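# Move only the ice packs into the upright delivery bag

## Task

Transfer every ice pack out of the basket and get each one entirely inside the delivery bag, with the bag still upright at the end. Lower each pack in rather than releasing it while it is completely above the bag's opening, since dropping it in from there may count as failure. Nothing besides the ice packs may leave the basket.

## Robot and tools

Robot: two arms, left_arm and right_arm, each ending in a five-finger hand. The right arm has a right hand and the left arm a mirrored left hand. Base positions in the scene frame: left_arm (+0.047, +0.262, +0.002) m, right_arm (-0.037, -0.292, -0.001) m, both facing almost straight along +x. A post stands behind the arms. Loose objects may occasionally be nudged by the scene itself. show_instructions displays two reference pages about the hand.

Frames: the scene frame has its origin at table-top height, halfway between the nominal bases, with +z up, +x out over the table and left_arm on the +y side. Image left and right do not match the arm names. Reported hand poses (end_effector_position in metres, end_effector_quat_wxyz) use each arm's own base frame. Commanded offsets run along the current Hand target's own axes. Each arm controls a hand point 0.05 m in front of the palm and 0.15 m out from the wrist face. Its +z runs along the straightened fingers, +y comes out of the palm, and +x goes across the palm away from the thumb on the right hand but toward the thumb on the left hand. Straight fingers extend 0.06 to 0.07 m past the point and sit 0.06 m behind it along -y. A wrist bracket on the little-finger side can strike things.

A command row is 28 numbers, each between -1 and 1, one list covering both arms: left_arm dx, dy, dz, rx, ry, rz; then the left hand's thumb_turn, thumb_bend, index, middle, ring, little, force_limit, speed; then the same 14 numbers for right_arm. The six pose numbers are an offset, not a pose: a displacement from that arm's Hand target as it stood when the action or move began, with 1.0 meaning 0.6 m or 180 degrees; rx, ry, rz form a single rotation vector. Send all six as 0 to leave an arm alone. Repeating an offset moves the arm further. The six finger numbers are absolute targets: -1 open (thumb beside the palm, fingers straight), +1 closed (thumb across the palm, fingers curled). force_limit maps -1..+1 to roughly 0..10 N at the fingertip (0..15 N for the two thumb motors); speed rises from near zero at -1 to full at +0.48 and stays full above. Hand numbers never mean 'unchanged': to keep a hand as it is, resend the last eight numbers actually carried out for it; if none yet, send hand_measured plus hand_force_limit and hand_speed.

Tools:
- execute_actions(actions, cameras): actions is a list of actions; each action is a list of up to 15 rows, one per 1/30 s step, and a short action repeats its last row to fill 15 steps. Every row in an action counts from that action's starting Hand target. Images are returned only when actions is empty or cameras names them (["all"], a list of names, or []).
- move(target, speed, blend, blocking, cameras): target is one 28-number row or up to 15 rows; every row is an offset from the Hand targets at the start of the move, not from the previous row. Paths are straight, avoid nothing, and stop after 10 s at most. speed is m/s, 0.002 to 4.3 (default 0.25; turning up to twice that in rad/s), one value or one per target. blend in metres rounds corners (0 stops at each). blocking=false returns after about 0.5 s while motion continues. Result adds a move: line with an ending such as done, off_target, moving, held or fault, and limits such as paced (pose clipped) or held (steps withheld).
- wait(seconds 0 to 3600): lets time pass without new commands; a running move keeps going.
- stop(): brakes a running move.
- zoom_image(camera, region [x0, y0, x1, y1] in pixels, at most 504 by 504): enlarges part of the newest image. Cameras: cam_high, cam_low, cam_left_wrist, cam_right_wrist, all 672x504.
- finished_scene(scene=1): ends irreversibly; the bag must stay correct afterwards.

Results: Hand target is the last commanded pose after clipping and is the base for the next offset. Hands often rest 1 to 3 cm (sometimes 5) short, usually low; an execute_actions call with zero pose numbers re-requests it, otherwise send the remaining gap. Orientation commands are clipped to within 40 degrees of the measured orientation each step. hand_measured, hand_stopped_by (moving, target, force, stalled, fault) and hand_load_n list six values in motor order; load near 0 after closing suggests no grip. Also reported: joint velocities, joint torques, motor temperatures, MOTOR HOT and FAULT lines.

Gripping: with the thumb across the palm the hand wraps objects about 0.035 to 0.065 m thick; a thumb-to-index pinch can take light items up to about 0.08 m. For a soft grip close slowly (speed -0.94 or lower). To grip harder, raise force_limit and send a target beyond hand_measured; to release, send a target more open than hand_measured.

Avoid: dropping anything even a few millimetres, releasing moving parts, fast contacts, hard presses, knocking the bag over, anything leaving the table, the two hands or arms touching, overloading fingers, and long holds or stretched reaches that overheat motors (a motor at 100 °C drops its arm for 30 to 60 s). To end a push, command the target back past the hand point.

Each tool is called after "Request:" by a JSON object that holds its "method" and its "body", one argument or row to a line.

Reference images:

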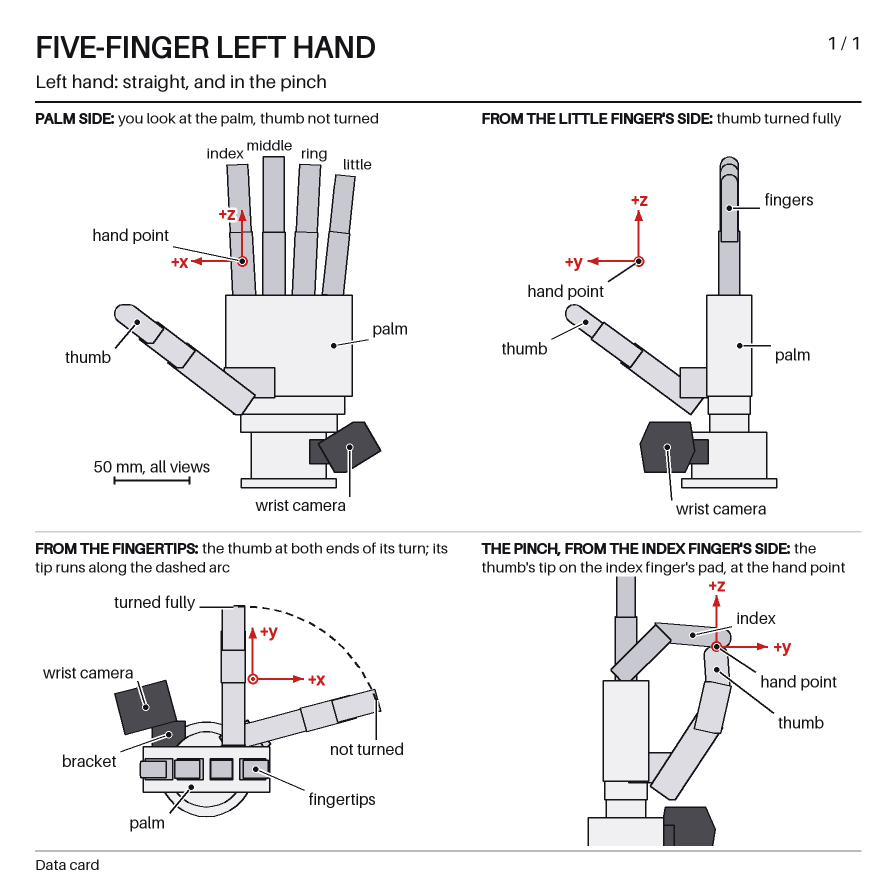

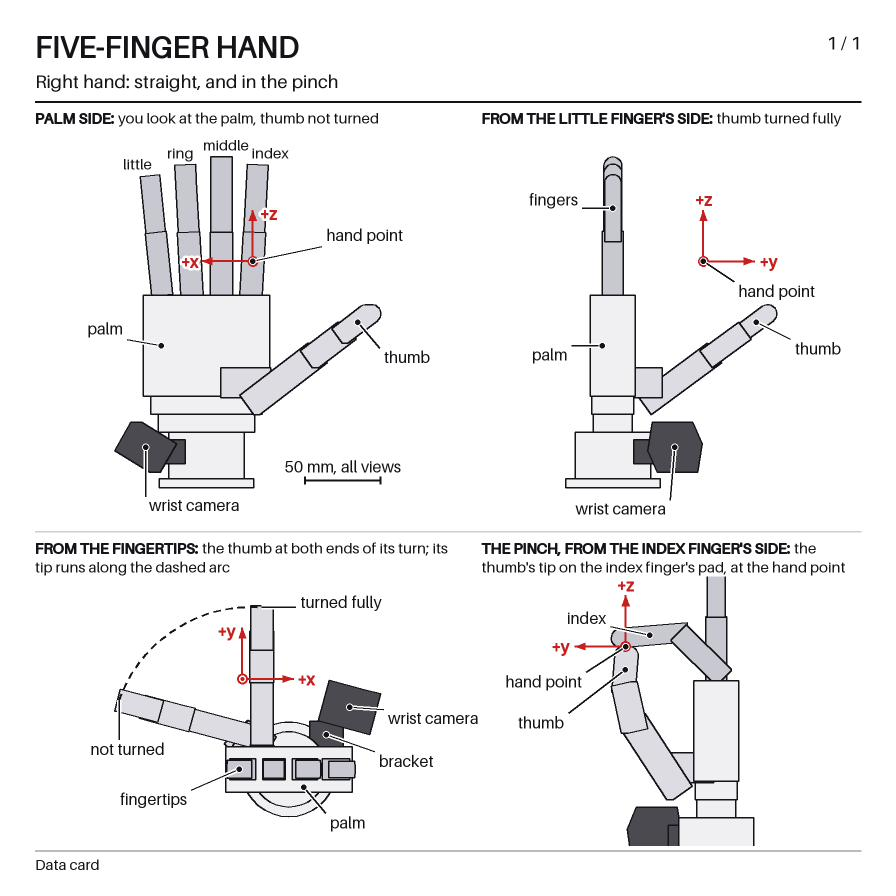

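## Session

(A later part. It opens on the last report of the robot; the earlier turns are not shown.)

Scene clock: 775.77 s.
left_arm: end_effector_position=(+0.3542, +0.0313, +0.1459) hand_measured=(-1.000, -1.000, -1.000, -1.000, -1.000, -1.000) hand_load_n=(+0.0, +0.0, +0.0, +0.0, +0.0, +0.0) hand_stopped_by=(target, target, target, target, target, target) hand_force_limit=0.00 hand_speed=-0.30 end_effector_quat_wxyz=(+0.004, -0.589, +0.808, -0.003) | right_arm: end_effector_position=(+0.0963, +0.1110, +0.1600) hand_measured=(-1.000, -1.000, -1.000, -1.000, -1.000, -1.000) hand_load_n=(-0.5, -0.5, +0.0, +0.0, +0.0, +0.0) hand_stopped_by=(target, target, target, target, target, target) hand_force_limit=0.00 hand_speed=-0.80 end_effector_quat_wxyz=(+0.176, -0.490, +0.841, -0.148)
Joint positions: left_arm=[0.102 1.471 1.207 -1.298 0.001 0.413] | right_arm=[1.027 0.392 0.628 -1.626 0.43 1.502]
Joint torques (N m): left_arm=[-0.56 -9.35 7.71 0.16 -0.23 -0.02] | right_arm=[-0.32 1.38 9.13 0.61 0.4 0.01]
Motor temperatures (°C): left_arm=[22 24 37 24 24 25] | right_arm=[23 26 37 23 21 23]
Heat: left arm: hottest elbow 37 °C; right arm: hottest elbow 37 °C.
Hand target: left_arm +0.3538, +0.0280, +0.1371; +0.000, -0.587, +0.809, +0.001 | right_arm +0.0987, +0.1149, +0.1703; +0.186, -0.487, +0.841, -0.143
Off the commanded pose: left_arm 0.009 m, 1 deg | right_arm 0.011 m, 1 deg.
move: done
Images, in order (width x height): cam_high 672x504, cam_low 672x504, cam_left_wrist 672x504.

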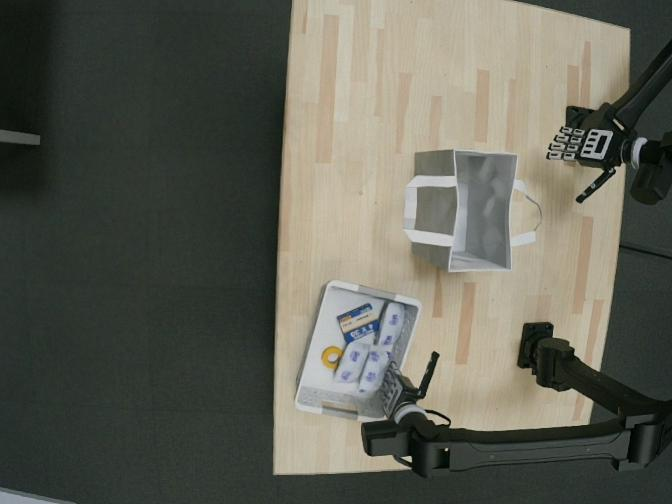

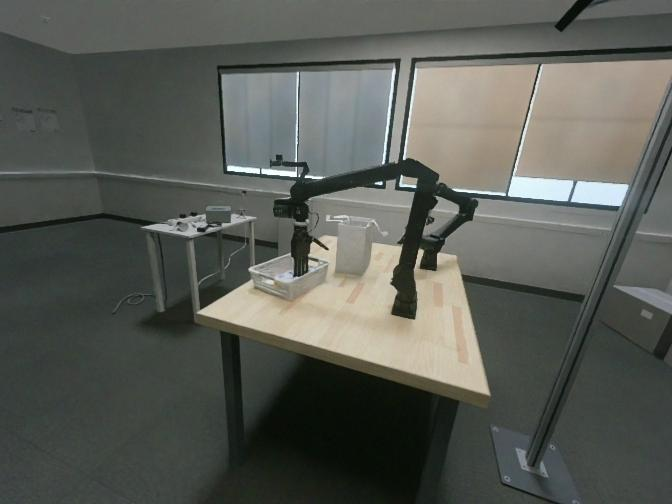

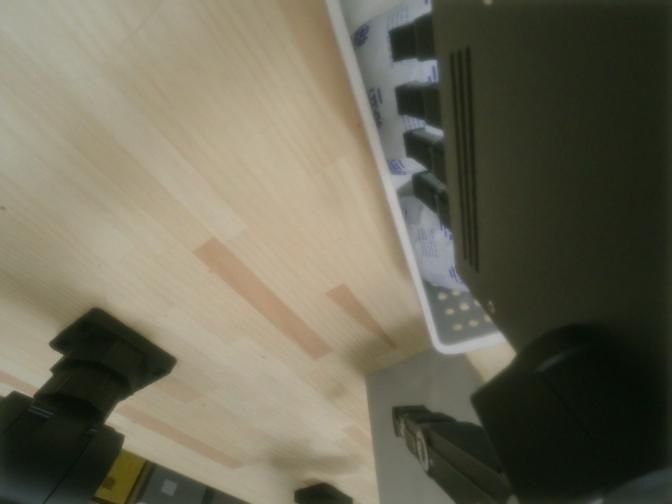

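Request:
{"method": "move", "body": {
  "target": [
    [0,0.035,0,0,0,0,-1,-1,-1,-1,-1,-1,0,-0.3,0,0,0,0,0,0,-1,-1,-1,-1,-1,-1,0,-0.8],
    [0,0.035,0.055,0,0,0,-1,-1,-1,-1,-1,-1,0,-0.3,0,0,0,0,0,0,-1,-1,-1,-1,-1,-1,0,-0.8]
  ],
  "speed": 0.08,
  "cameras": ["cam_high","cam_left_wrist","cam_low"]
}}

Request:
{"method": "zoom_image", "body": {
  "camera": "cam_high",
  "region": [340, 300, 440, 420]
}}

Request:
{"method": "zoom_image", "body": {
  "camera": "cam_left_wrist",
  "region": [320, 0, 520, 360]
}}

Scene clock: 817.17 s.
left_arm: end_effector_position=(+0.3414, +0.0306, +0.1163) hand_measured=(-1.000, -1.000, -1.000, -1.000, -1.000, -1.000) hand_load_n=(+0.0, +0.0, +0.0, +0.0, +0.0, +0.0) hand_stopped_by=(target, target, target, target, target, target) hand_force_limit=0.00 hand_speed=-0.30 end_effector_quat_wxyz=(+0.014, -0.588, +0.809, -0.009) | right_arm: end_effector_position=(+0.0963, +0.1110, +0.1600) hand_measured=(-1.000, -1.000, -1.000, -1.000, -1.000, -1.000) hand_load_n=(+0.0, +0.0, +0.0, +0.0, +0.0, -0.5) hand_stopped_by=(target, target, target, target, target, target) hand_force_limit=0.00 hand_speed=-0.80 end_effector_quat_wxyz=(+0.176, -0.490, +0.841, -0.148)
Joint positions: left_arm=[0.103 1.445 1.102 -1.196 0.001 0.416] | right_arm=[1.027 0.392 0.628 -1.626 0.43 1.502]
Joint torques (N m): left_arm=[0.85 -8.23 6.98 -0.12 -0.22 0.1] | right_arm=[-0.26 1.38 9.13 0.61 0.4 0]
Heat: left arm: hottest elbow 34 °C; right arm: hottest elbow 37 °C.
Hand target: left_arm +0.3338, +0.0345, +0.1041; +0.000, -0.587, +0.809, +0.001 | right_arm +0.0987, +0.1149, +0.1703; +0.186, -0.487, +0.841, -0.143
Off the commanded pose: left_arm 0.015 m, 2 deg | right_arm 0.011 m, 1 deg.
move: off_target (left_arm)
Images, in order (width x height): cam_high 672x504, cam_low 672x504, cam_left_wrist 672x504.

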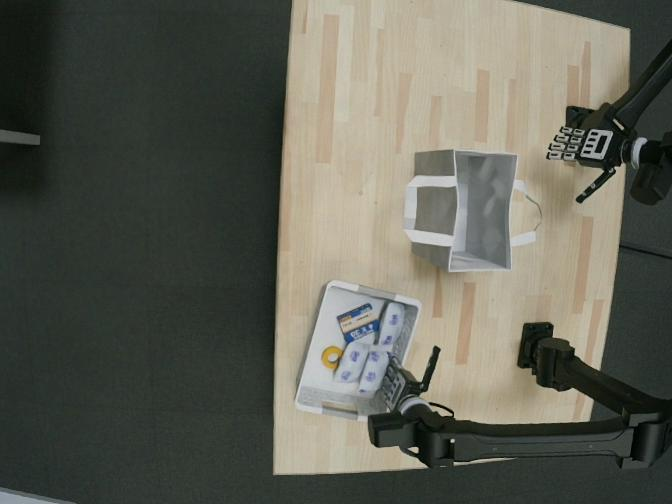

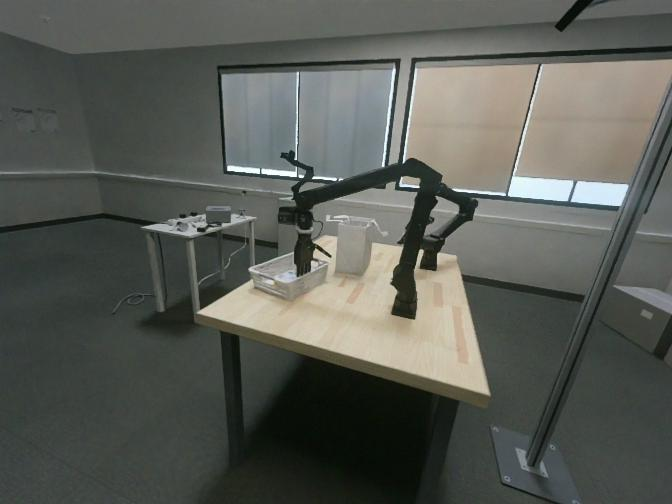

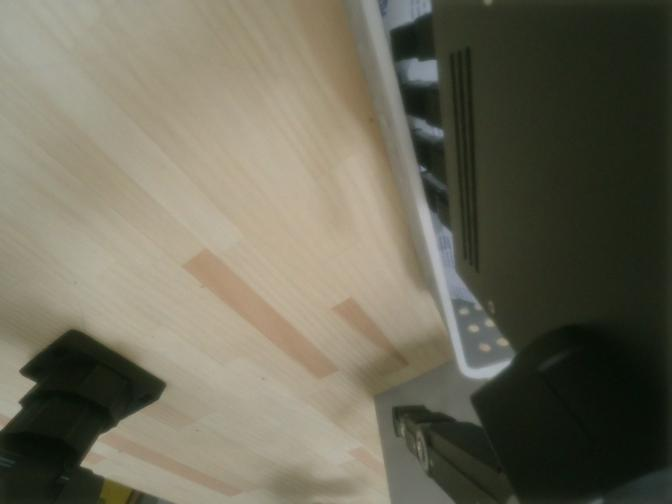

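Scaled by 4.200 from the camera's image (finer frame: 960x720).

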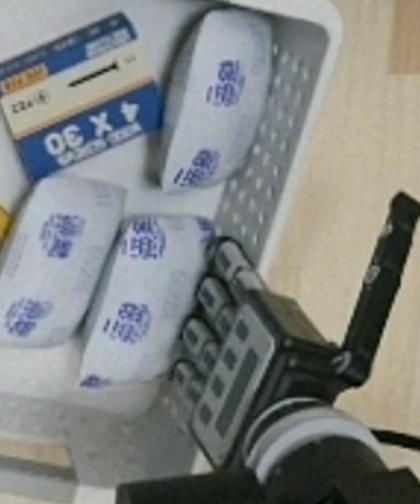

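Scaled by 1.400 from the camera's image (finer frame: 960x720).

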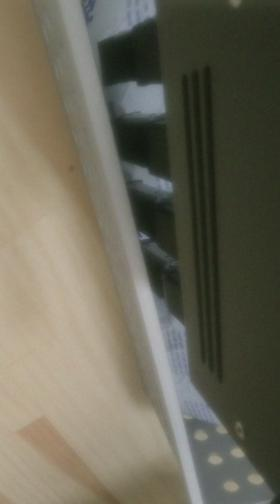

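Request:
{"method": "move", "body": {
  "target": [0,0.02,0.025,0,0,0,-1,-1,-1,-1,-1,-1,0,-0.3,0,0,0,0,0,0,-1,-1,-1,-1,-1,-1,0,-0.8],
  "speed": 0.08,
  "cameras": ["cam_high","cam_left_wrist"]
}}

Request:
{"method": "zoom_image", "body": {
  "camera": "cam_high",
  "region": [340, 300, 440, 420]
}}

Request:
{"method": "zoom_image", "body": {
  "camera": "cam_left_wrist",
  "region": [320, 0, 520, 360]
}}

Scene clock: 836.10 s.
left_arm: end_effector_position=(+0.3401, +0.0315, +0.1029) hand_measured=(-1.000, -1.000, -1.000, -1.000, -1.000, -1.000) hand_load_n=(+0.0, +0.0, +0.0, +0.0, +0.0, +0.0) hand_stopped_by=(target, target, target, target, target, target) hand_force_limit=0.00 hand_speed=-0.30 end_effector_quat_wxyz=(+0.020, -0.588, +0.808, -0.016) | right_arm: end_effector_position=(+0.0963, +0.1110, +0.1600) hand_measured=(-1.000, -1.000, -1.000, -1.000, -1.000, -1.000) hand_load_n=(+0.0, +0.0, +0.0, +0.0, +0.0, +0.0) hand_stopped_by=(target, target, target, target, target, target) hand_force_limit=0.00 hand_speed=-0.80 end_effector_quat_wxyz=(+0.176, -0.490, +0.841, -0.148)
Joint positions: left_arm=[0.108 1.442 1.065 -1.144 0.008 0.42] | right_arm=[1.027 0.392 0.628 -1.626 0.43 1.502]
Joint torques (N m): left_arm=[1.38 -8.76 5.46 -0.34 -0.45 0.15] | right_arm=[-0.32 1.32 9.13 0.61 0.4 0.01]
Heat: left arm: hottest elbow 33 °C; right arm: hottest elbow 37 °C.
Hand target: left_arm +0.3223, +0.0382, +0.0890; +0.000, -0.587, +0.809, +0.001 | right_arm +0.0987, +0.1149, +0.1703; +0.186, -0.487, +0.841, -0.143
Off the commanded pose: left_arm 0.023 m, 3 deg | right_arm 0.011 m, 1 deg.
move: off_target (left_arm)

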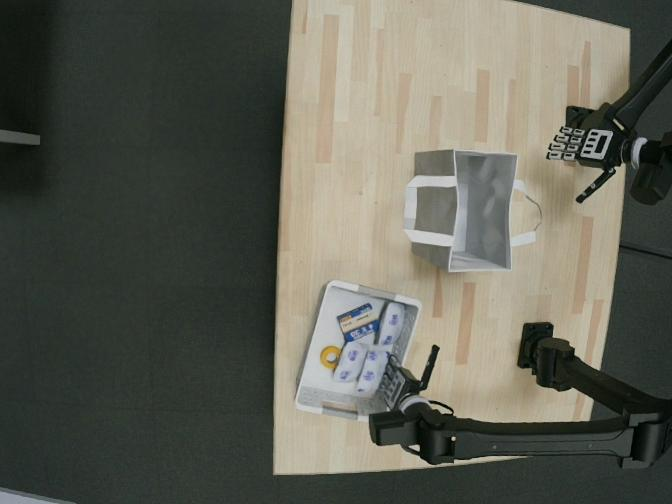

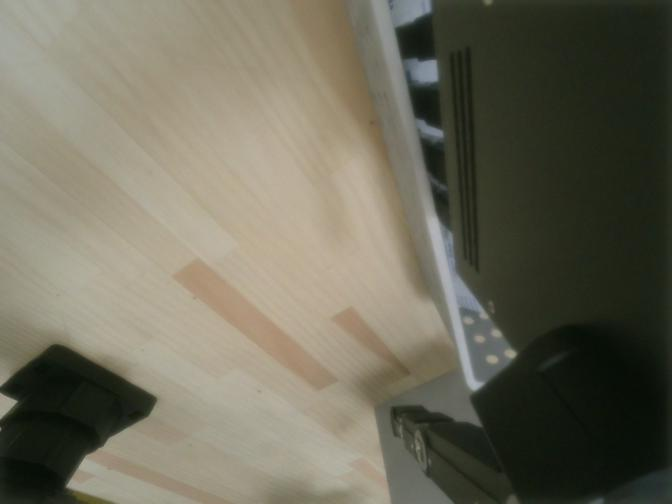

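Scaled by 4.200 from the camera's image (finer frame: 960x720).

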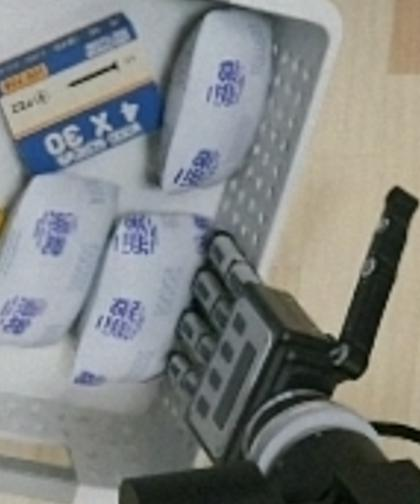

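Scaled by 1.400 from the camera's image (finer frame: 960x720).

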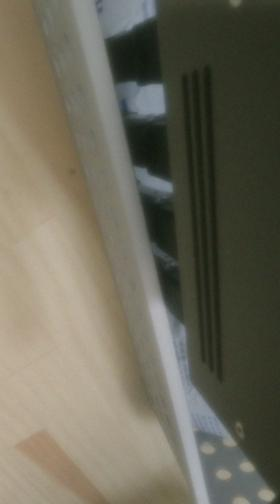

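Request:
{"method": "move", "body": {
  "target": [0,-0.0167,0.047,0,0,0,-1,-1,-1,-1,-1,-1,0,-0.3,0,0,0,0,0,0,-1,-1,-1,-1,-1,-1,0,-0.8],
  "speed": 0.06,
  "cameras": ["cam_high","cam_left_wrist"]
}}

Request:
{"method": "zoom_image", "body": {
  "camera": "cam_high",
  "region": [340, 300, 440, 420]
}}

Scene clock: 846.43 s.
left_arm: end_effector_position=(+0.3429, +0.0328, +0.0776) hand_measured=(-1.000, -1.000, -1.000, -1.000, -1.000, -1.000) hand_load_n=(+0.0, +0.0, +0.5, +0.0, -0.5, +0.0) hand_stopped_by=(target, target, target, target, target, target) hand_force_limit=0.00 hand_speed=-0.30 end_effector_quat_wxyz=(+0.019, -0.588, +0.808, -0.012) | right_arm: end_effector_position=(+0.0963, +0.1110, +0.1600) hand_measured=(-1.000, -1.000, -1.000, -1.000, -1.000, -1.000) hand_load_n=(+0.0, +0.0, +0.0, +0.0, +0.0, +0.0) hand_stopped_by=(target, target, target, target, target, target) hand_force_limit=0.00 hand_speed=-0.80 end_effector_quat_wxyz=(+0.176, -0.490, +0.841, -0.148)
Joint positions: left_arm=[0.108 1.481 1.033 -1.078 0.003 0.421] | right_arm=[1.027 0.392 0.628 -1.626 0.43 1.502]
Joint torques (N m): left_arm=[0.73 -7.12 6.2 0.06 -0.27 0.11] | right_arm=[-0.32 1.38 9.13 0.59 0.4 0.01]
Motor temperatures (°C): left_arm=[22 24 32 24 24 25] | right_arm=[23 26 37 23 21 23]
Heat: left arm: hottest elbow 32 °C; right arm: hottest elbow 37 °C.
Hand target: left_arm +0.3319, +0.0352, +0.0608; +0.000, -0.587, +0.809, +0.001 | right_arm +0.0987, +0.1149, +0.1703; +0.186, -0.487, +0.841, -0.143
Off the commanded pose: left_arm 0.020 m, 3 deg | right_arm 0.011 m, 1 deg.
move: off_target (left_arm)

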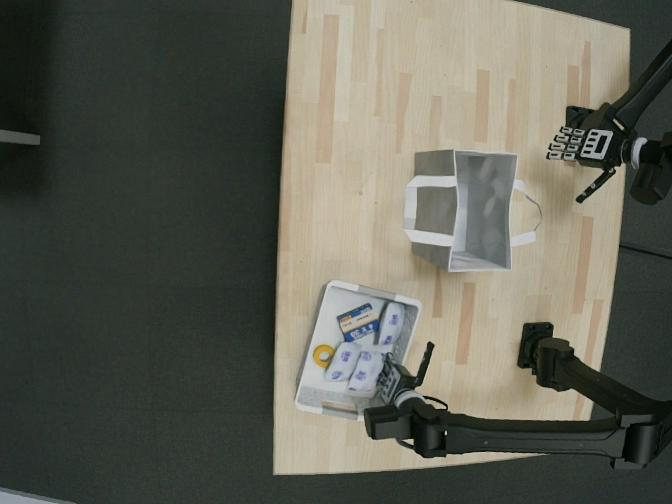

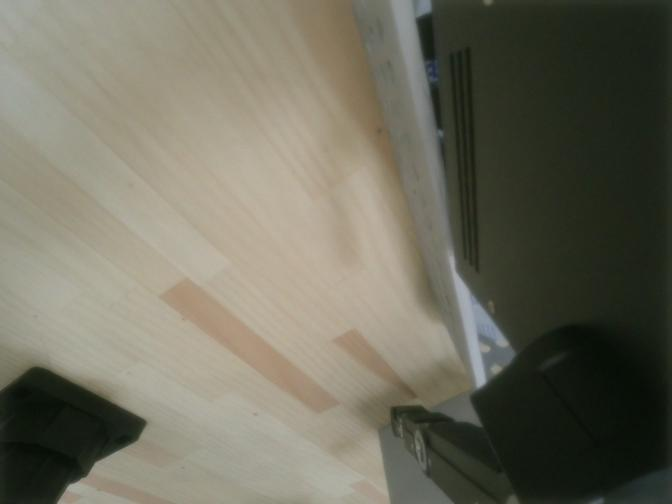

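Scaled by 4.200 from the camera's image (finer frame: 960x720).

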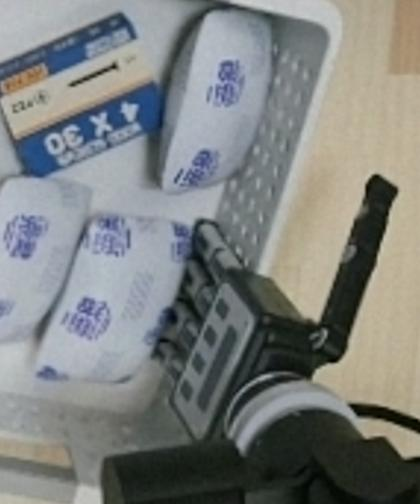

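Request:
{"method": "move", "body": {
  "target": [0,-0.052,0,0,0,0,-1,-1,-1,-1,-1,-1,0,-0.3,0,0,0,0,0,0,-1,-1,-1,-1,-1,-1,0,-0.8],
  "speed": 0.06,
  "cameras": ["cam_high","cam_left_wrist"]
}}

Request:
{"method": "zoom_image", "body": {
  "camera": "cam_high",
  "region": [280, 270, 440, 430]
}}

Scene clock: 856.40 s.
left_arm: end_effector_position=(+0.3492, +0.0304, +0.0787) hand_measured=(-1.000, -1.000, -1.000, -1.000, -1.000, -1.000) hand_load_n=(+0.0, +0.0, +0.0, -5.5, -1.0, +0.0) hand_stopped_by=(target, target, target, target, target, target) hand_force_limit=0.00 hand_speed=-0.30 end_effector_quat_wxyz=(+0.009, -0.589, +0.808, -0.004) | right_arm: end_effector_position=(+0.0963, +0.1110, +0.1600) hand_measured=(-1.000, -1.000, -1.000, -1.000, -1.000, -1.000) hand_load_n=(-0.5, +0.0, +0.0, +0.0, +0.0, +0.0) hand_stopped_by=(target, target, target, target, target, target) hand_force_limit=0.00 hand_speed=-0.80 end_effector_quat_wxyz=(+0.176, -0.490, +0.841, -0.148)
Joint positions: left_arm=[0.099 1.514 1.069 -1.107 -0.003 0.409] | right_arm=[1.027 0.392 0.628 -1.626 0.43 1.502]
Joint torques (N m): left_arm=[-0.97 -5.3 9.7 0.54 -0.09 -0.07] | right_arm=[-0.32 1.38 9.13 0.61 0.4 0.01]
Heat: left arm: hottest elbow 32 °C; right arm: hottest elbow 37 °C.
Hand target: left_arm +0.3615, +0.0255, +0.0609; +0.000, -0.587, +0.809, +0.001 | right_arm +0.0987, +0.1149, +0.1703; +0.186, -0.487, +0.841, -0.143
Off the commanded pose: left_arm 0.022 m, 1 deg | right_arm 0.011 m, 1 deg.
move: off_target (left_arm)

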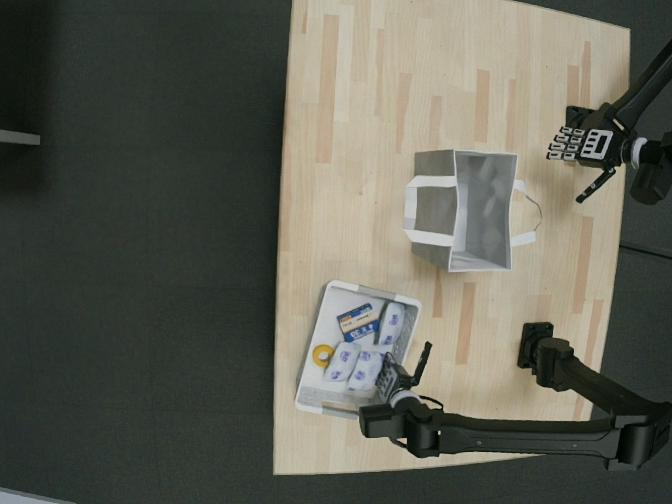

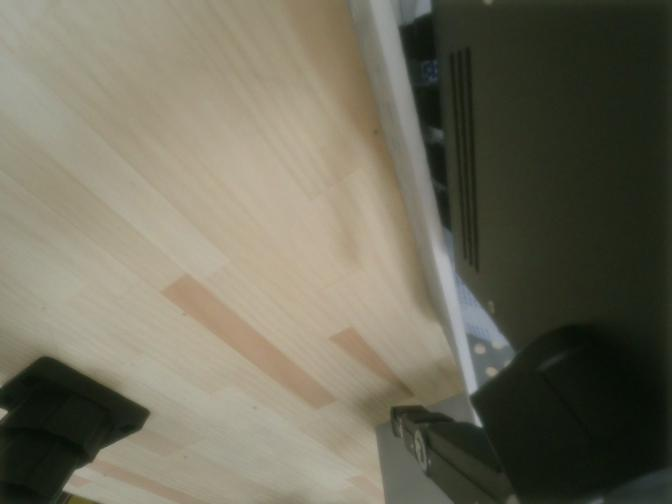

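Scaled by 3.150 from the camera's image (finer frame: 960x720).

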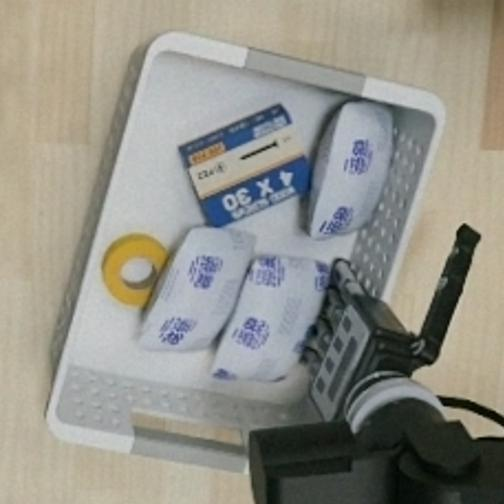

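Request:
{"method": "move", "body": {
  "target": [
    [0,0.0168,-0.165,0,0,0,-1,-1,-1,-1,-1,-1,0,-0.3,0,0,0,0,0,0,-1,-1,-1,-1,-1,-1,0,-0.8],
    [-0.0368,-0.1045,-0.0835,0.1167,0,0,1,-0.4,-0.5,-0.5,-0.5,-0.5,0,-0.3,0,0,0,0,0,0,-1,-1,-1,-1,-1,-1,0,-0.8]
  ],
  "speed": 0.12,
  "cameras": ["cam_high","cam_left_wrist","cam_low"]
}}

Request:
{"method": "zoom_image", "body": {
  "camera": "cam_high",
  "region": [280, 270, 440, 430]
}}

Scene clock: 944.83 s.
left_arm: end_effector_position=(+0.4289, +0.0230, +0.1135) hand_measured=(+1.000, -0.400, -0.500, -0.500, -0.500, -0.500) hand_load_n=(+0.0, +0.0, +0.0, +0.0, +0.0, +0.0) hand_stopped_by=(target, target, target, target, target, target) hand_force_limit=0.00 hand_speed=-0.30 end_effector_quat_wxyz=(+0.103, -0.577, +0.797, -0.145) | right_arm: end_effector_position=(+0.0963, +0.1110, +0.1600) hand_measured=(-1.000, -1.000, -1.000, -1.000, -1.000, -1.000) hand_load_n=(+0.0, +0.0, +0.0, +0.0, +0.0, +0.0) hand_stopped_by=(target, target, target, target, target, target) hand_force_limit=0.00 hand_speed=-0.80 end_effector_quat_wxyz=(+0.176, -0.490, +0.841, -0.148)
Joint positions: left_arm=[0.132 1.462 1.121 -0.907 0.156 0.425] | right_arm=[1.027 0.392 0.628 -1.626 0.43 1.502]
Joint torques (N m): left_arm=[0.85 -10.93 8.02 0.83 0.05 0.08] | right_arm=[-0.32 1.32 9.13 0.61 0.4 0.01]
Heat: left arm: hottest elbow 34 °C; right arm: hottest elbow 38 °C.
Hand target: left_arm +0.4281, +0.0270, +0.1108; +0.107, -0.578, +0.796, -0.147 | right_arm +0.0987, +0.1149, +0.1703; +0.186, -0.487, +0.841, -0.143
Off the commanded pose: left_arm 0.005 m, 1 deg | right_arm 0.011 m, 1 deg.
move: done
Images, in order (width x height): cam_high 672x504, cam_low 672x504, cam_left_wrist 672x504.

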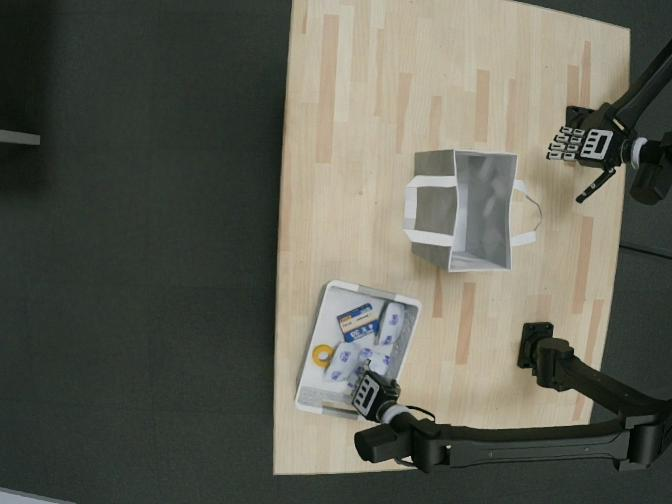

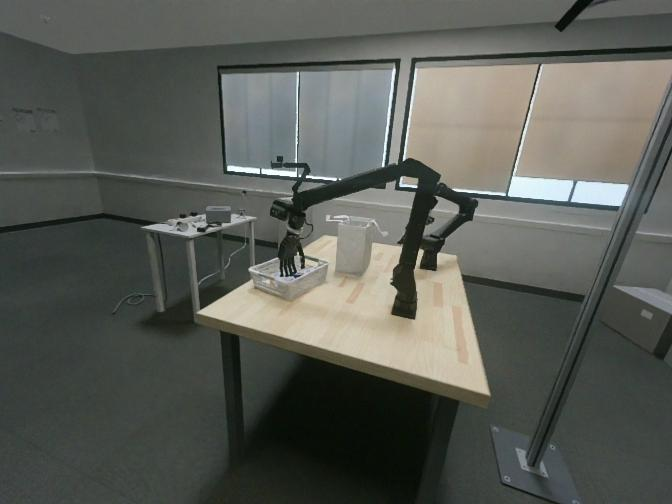

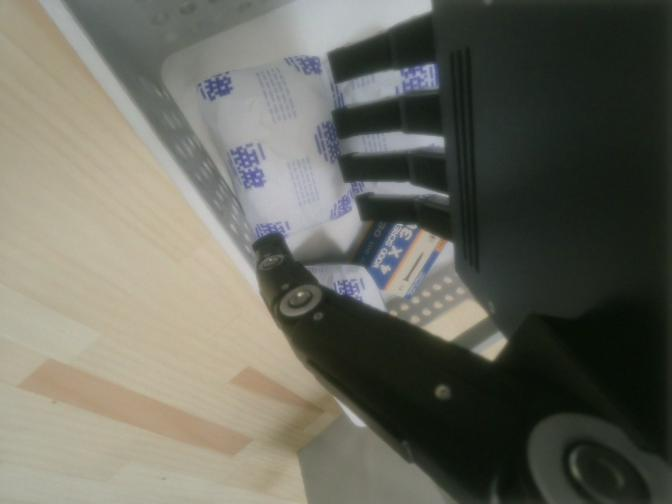

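Scaled by 3.150 from the camera's image (finer frame: 960x720).

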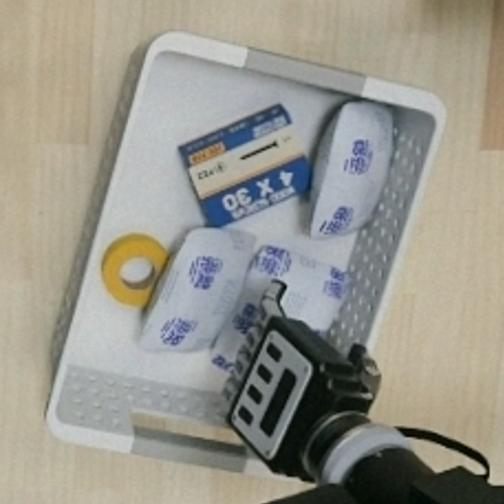

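Request:
{"method": "zoom_image", "body": {
  "camera": "cam_high",
  "region": [310, 330, 410, 420]
}}

Request:
{"method": "zoom_image", "body": {
  "camera": "cam_left_wrist",
  "region": [120, 0, 480, 340]
}}

Request:
{"method": "zoom_image", "body": {
  "camera": "cam_low",
  "region": [240, 220, 340, 310]
}}

Scaled by 5.040 from the camera's image (finer frame: 960x720).

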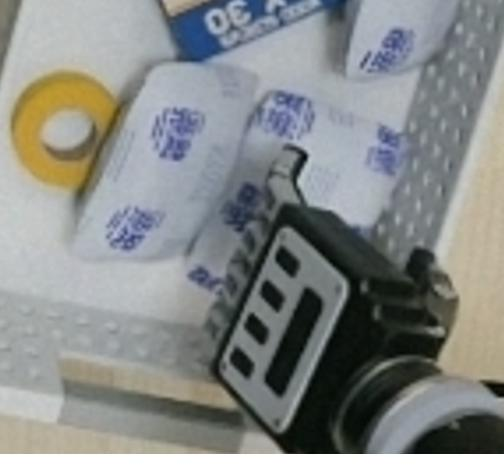

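Scaled by 1.400 from the camera's image (finer frame: 960x720).

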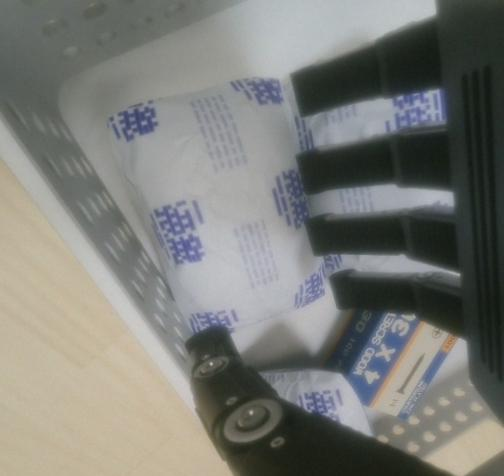

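Scaled by 5.040 from the camera's image (finer frame: 960x720).

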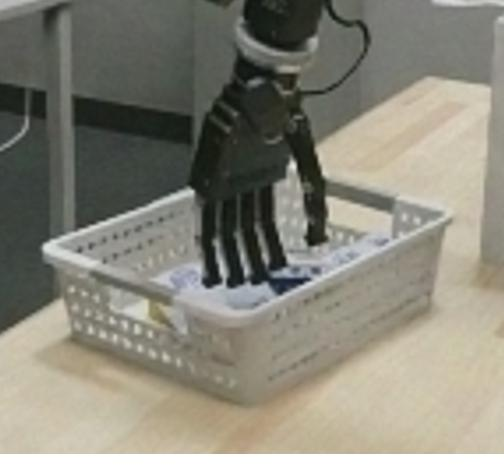

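Request:
{"method": "move", "body": {
  "target": [0,0.0347,0.1045,0,0,0,1,-0.4,-0.5,-0.5,-0.5,-0.5,0,-0.3,0,0,0,0,0,0,-1,-1,-1,-1,-1,-1,0,-0.8],
  "speed": 0.06,
  "cameras": ["cam_high","cam_left_wrist","cam_low"]
}}

Request:
{"method": "zoom_image", "body": {
  "camera": "cam_high",
  "region": [310, 330, 410, 420]
}}

Request:
{"method": "zoom_image", "body": {
  "camera": "cam_left_wrist",
  "region": [120, 0, 480, 340]
}}

Scene clock: 1023.37 s.
left_arm: end_effector_position=(+0.4395, +0.0236, +0.0604) hand_measured=(+1.000, -0.400, -0.500, -0.500, -0.500, -0.500) hand_load_n=(+0.0, +0.0, +0.5, +0.0, +0.0, -0.5) hand_stopped_by=(target, target, target, target, target, target) hand_force_limit=0.00 hand_speed=-0.30 end_effector_quat_wxyz=(+0.119, -0.573, +0.795, -0.156) | right_arm: end_effector_position=(+0.0963, +0.1110, +0.1600) hand_measured=(-1.000, -1.000, -1.000, -1.000, -1.000, -1.000) hand_load_n=(+0.0, +0.0, +0.0, +0.0, +0.0, +0.0) hand_stopped_by=(target, target, target, target, target, target) hand_force_limit=0.00 hand_speed=-0.80 end_effector_quat_wxyz=(+0.176, -0.490, +0.841, -0.148)
Joint positions: left_arm=[0.132 1.521 1.03 -0.717 0.16 0.425] | right_arm=[1.027 0.392 0.628 -1.626 0.43 1.502]
Joint torques (N m): left_arm=[0.62 -9.35 6.95 0.58 -0.13 0.06] | right_arm=[-0.32 1.32 9.11 0.61 0.4 0.01]
Heat: left arm: hottest elbow 34 °C; right arm: hottest elbow 38 °C.
Hand target: left_arm +0.4309, +0.0262, +0.0449; +0.107, -0.578, +0.796, -0.147 | right_arm +0.0987, +0.1149, +0.1703; +0.186, -0.487, +0.841, -0.143
Off the commanded pose: left_arm 0.018 m, 2 deg | right_arm 0.011 m, 1 deg.
move: off_target (left_arm)
Images, in order (width x height): cam_high 672x504, cam_low 672x504, cam_left_wrist 672x504.

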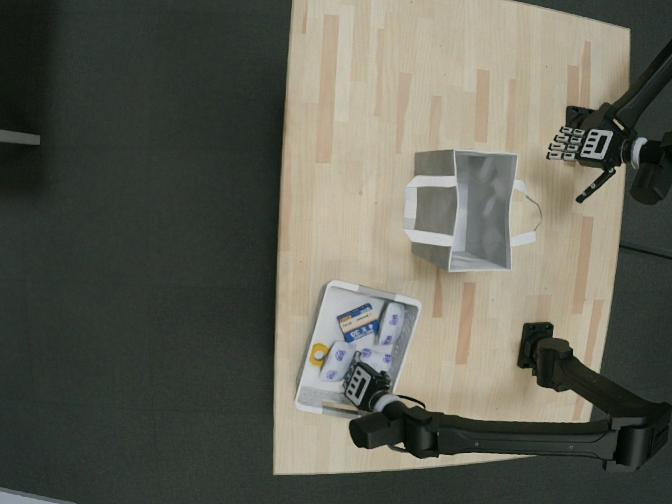

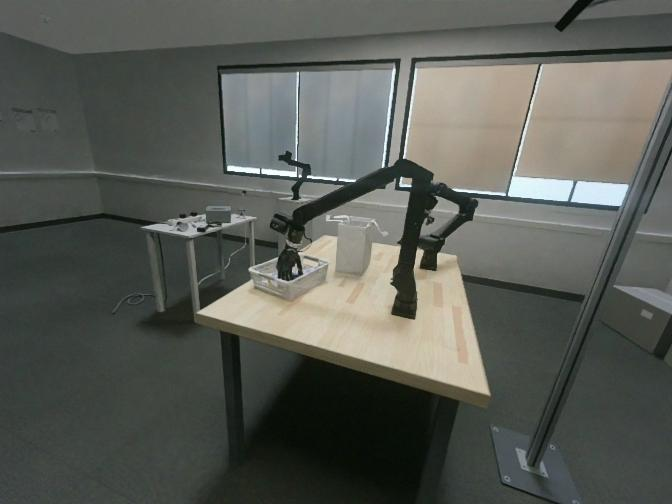

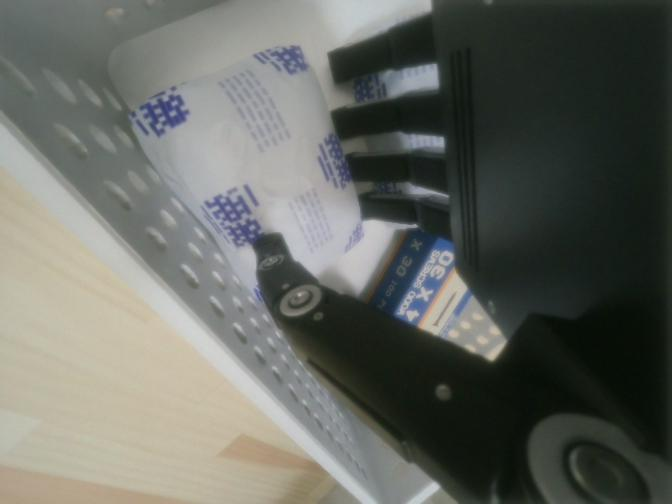

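Scaled by 5.040 from the camera's image (finer frame: 960x720).

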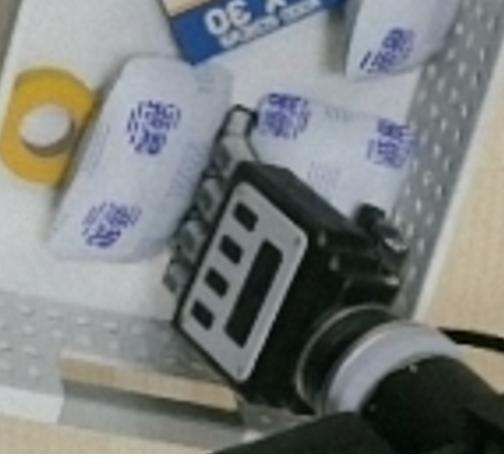

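Scaled by 1.400 from the camera's image (finer frame: 960x720).

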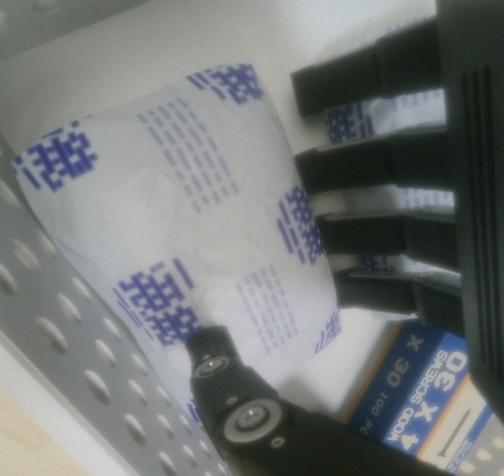

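Request:
{"method": "move", "body": {
  "target": [0,0.009,0.0234,0,0,0,1,-0.76,-0.5,-0.5,-0.5,-0.5,0,-0.3,0,0,0,0,0,0,-1,-1,-1,-1,-1,-1,0,-0.8],
  "speed": 0.06,
  "cameras": ["cam_high","cam_left_wrist","cam_low"]
}}

Request:
{"method": "zoom_image", "body": {
  "camera": "cam_high",
  "region": [310, 330, 410, 420]
}}

Request:
{"method": "zoom_image", "body": {
  "camera": "cam_left_wrist",
  "region": [120, 0, 480, 340]
}}

Scene clock: 1075.07 s.
left_arm: end_effector_position=(+0.4413, +0.0231, +0.0573) hand_measured=(+1.000, -0.760, -0.500, -0.500, -0.500, -0.500) hand_load_n=(+0.0, -1.0, +0.0, -4.5, -0.5, +0.0) hand_stopped_by=(target, target, target, target, target, target) hand_force_limit=0.00 hand_speed=-0.30 end_effector_quat_wxyz=(+0.124, -0.572, +0.795, -0.161) | right_arm: end_effector_position=(+0.0963, +0.1110, +0.1600) hand_measured=(-1.000, -1.000, -1.000, -1.000, -1.000, -1.000) hand_load_n=(+0.0, +0.0, +0.0, +0.0, +0.0, +0.0) hand_stopped_by=(target, target, target, target, target, target) hand_force_limit=0.00 hand_speed=-0.80 end_effector_quat_wxyz=(+0.176, -0.490, +0.841, -0.148)
Joint positions: left_arm=[0.132 1.521 1.02 -0.693 0.164 0.425] | right_arm=[1.027 0.392 0.628 -1.626 0.43 1.502]
Joint torques (N m): left_arm=[0.62 -7.71 6.05 1.16 -0.3 0.06] | right_arm=[-0.32 1.38 9.13 0.61 0.4 0.01]
Heat: left arm: hottest elbow 32 °C; right arm: hottest elbow 38 °C.
Hand target: left_arm +0.4307, +0.0261, +0.0297; +0.107, -0.578, +0.796, -0.147 | right_arm +0.0987, +0.1149, +0.1703; +0.186, -0.487, +0.841, -0.143
Off the commanded pose: left_arm 0.030 m, 3 deg | right_arm 0.011 m, 1 deg.
move: off_target (left_arm)
Images, in order (width x height): cam_high 672x504, cam_low 672x504, cam_left_wrist 672x504.

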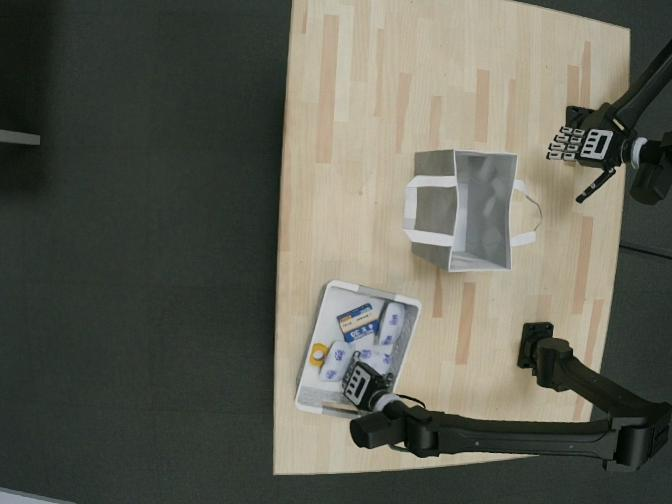

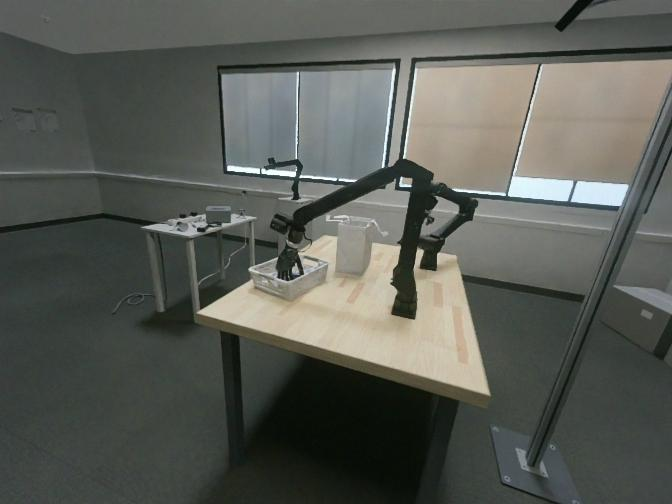

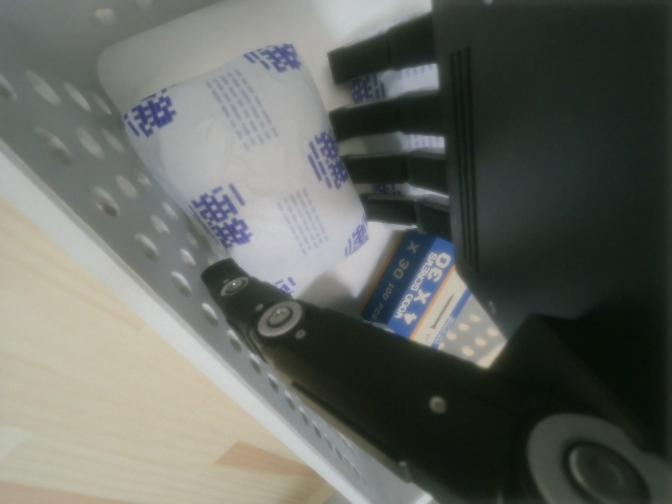

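Scaled by 5.040 from the camera's image (finer frame: 960x720).

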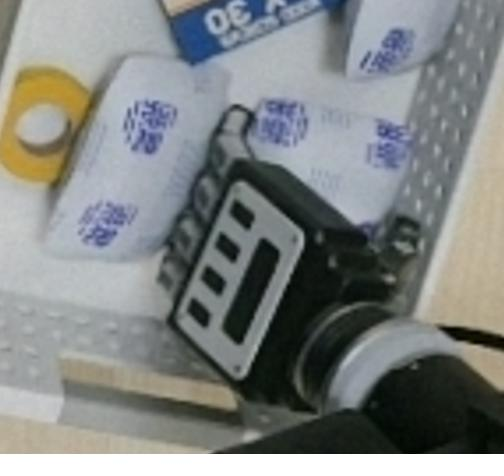

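Scaled by 1.400 from the camera's image (finer frame: 960x720).

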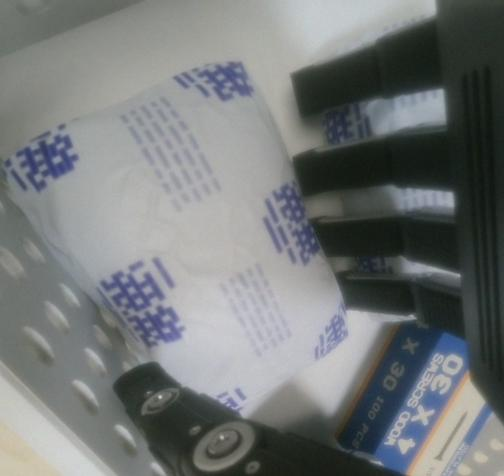

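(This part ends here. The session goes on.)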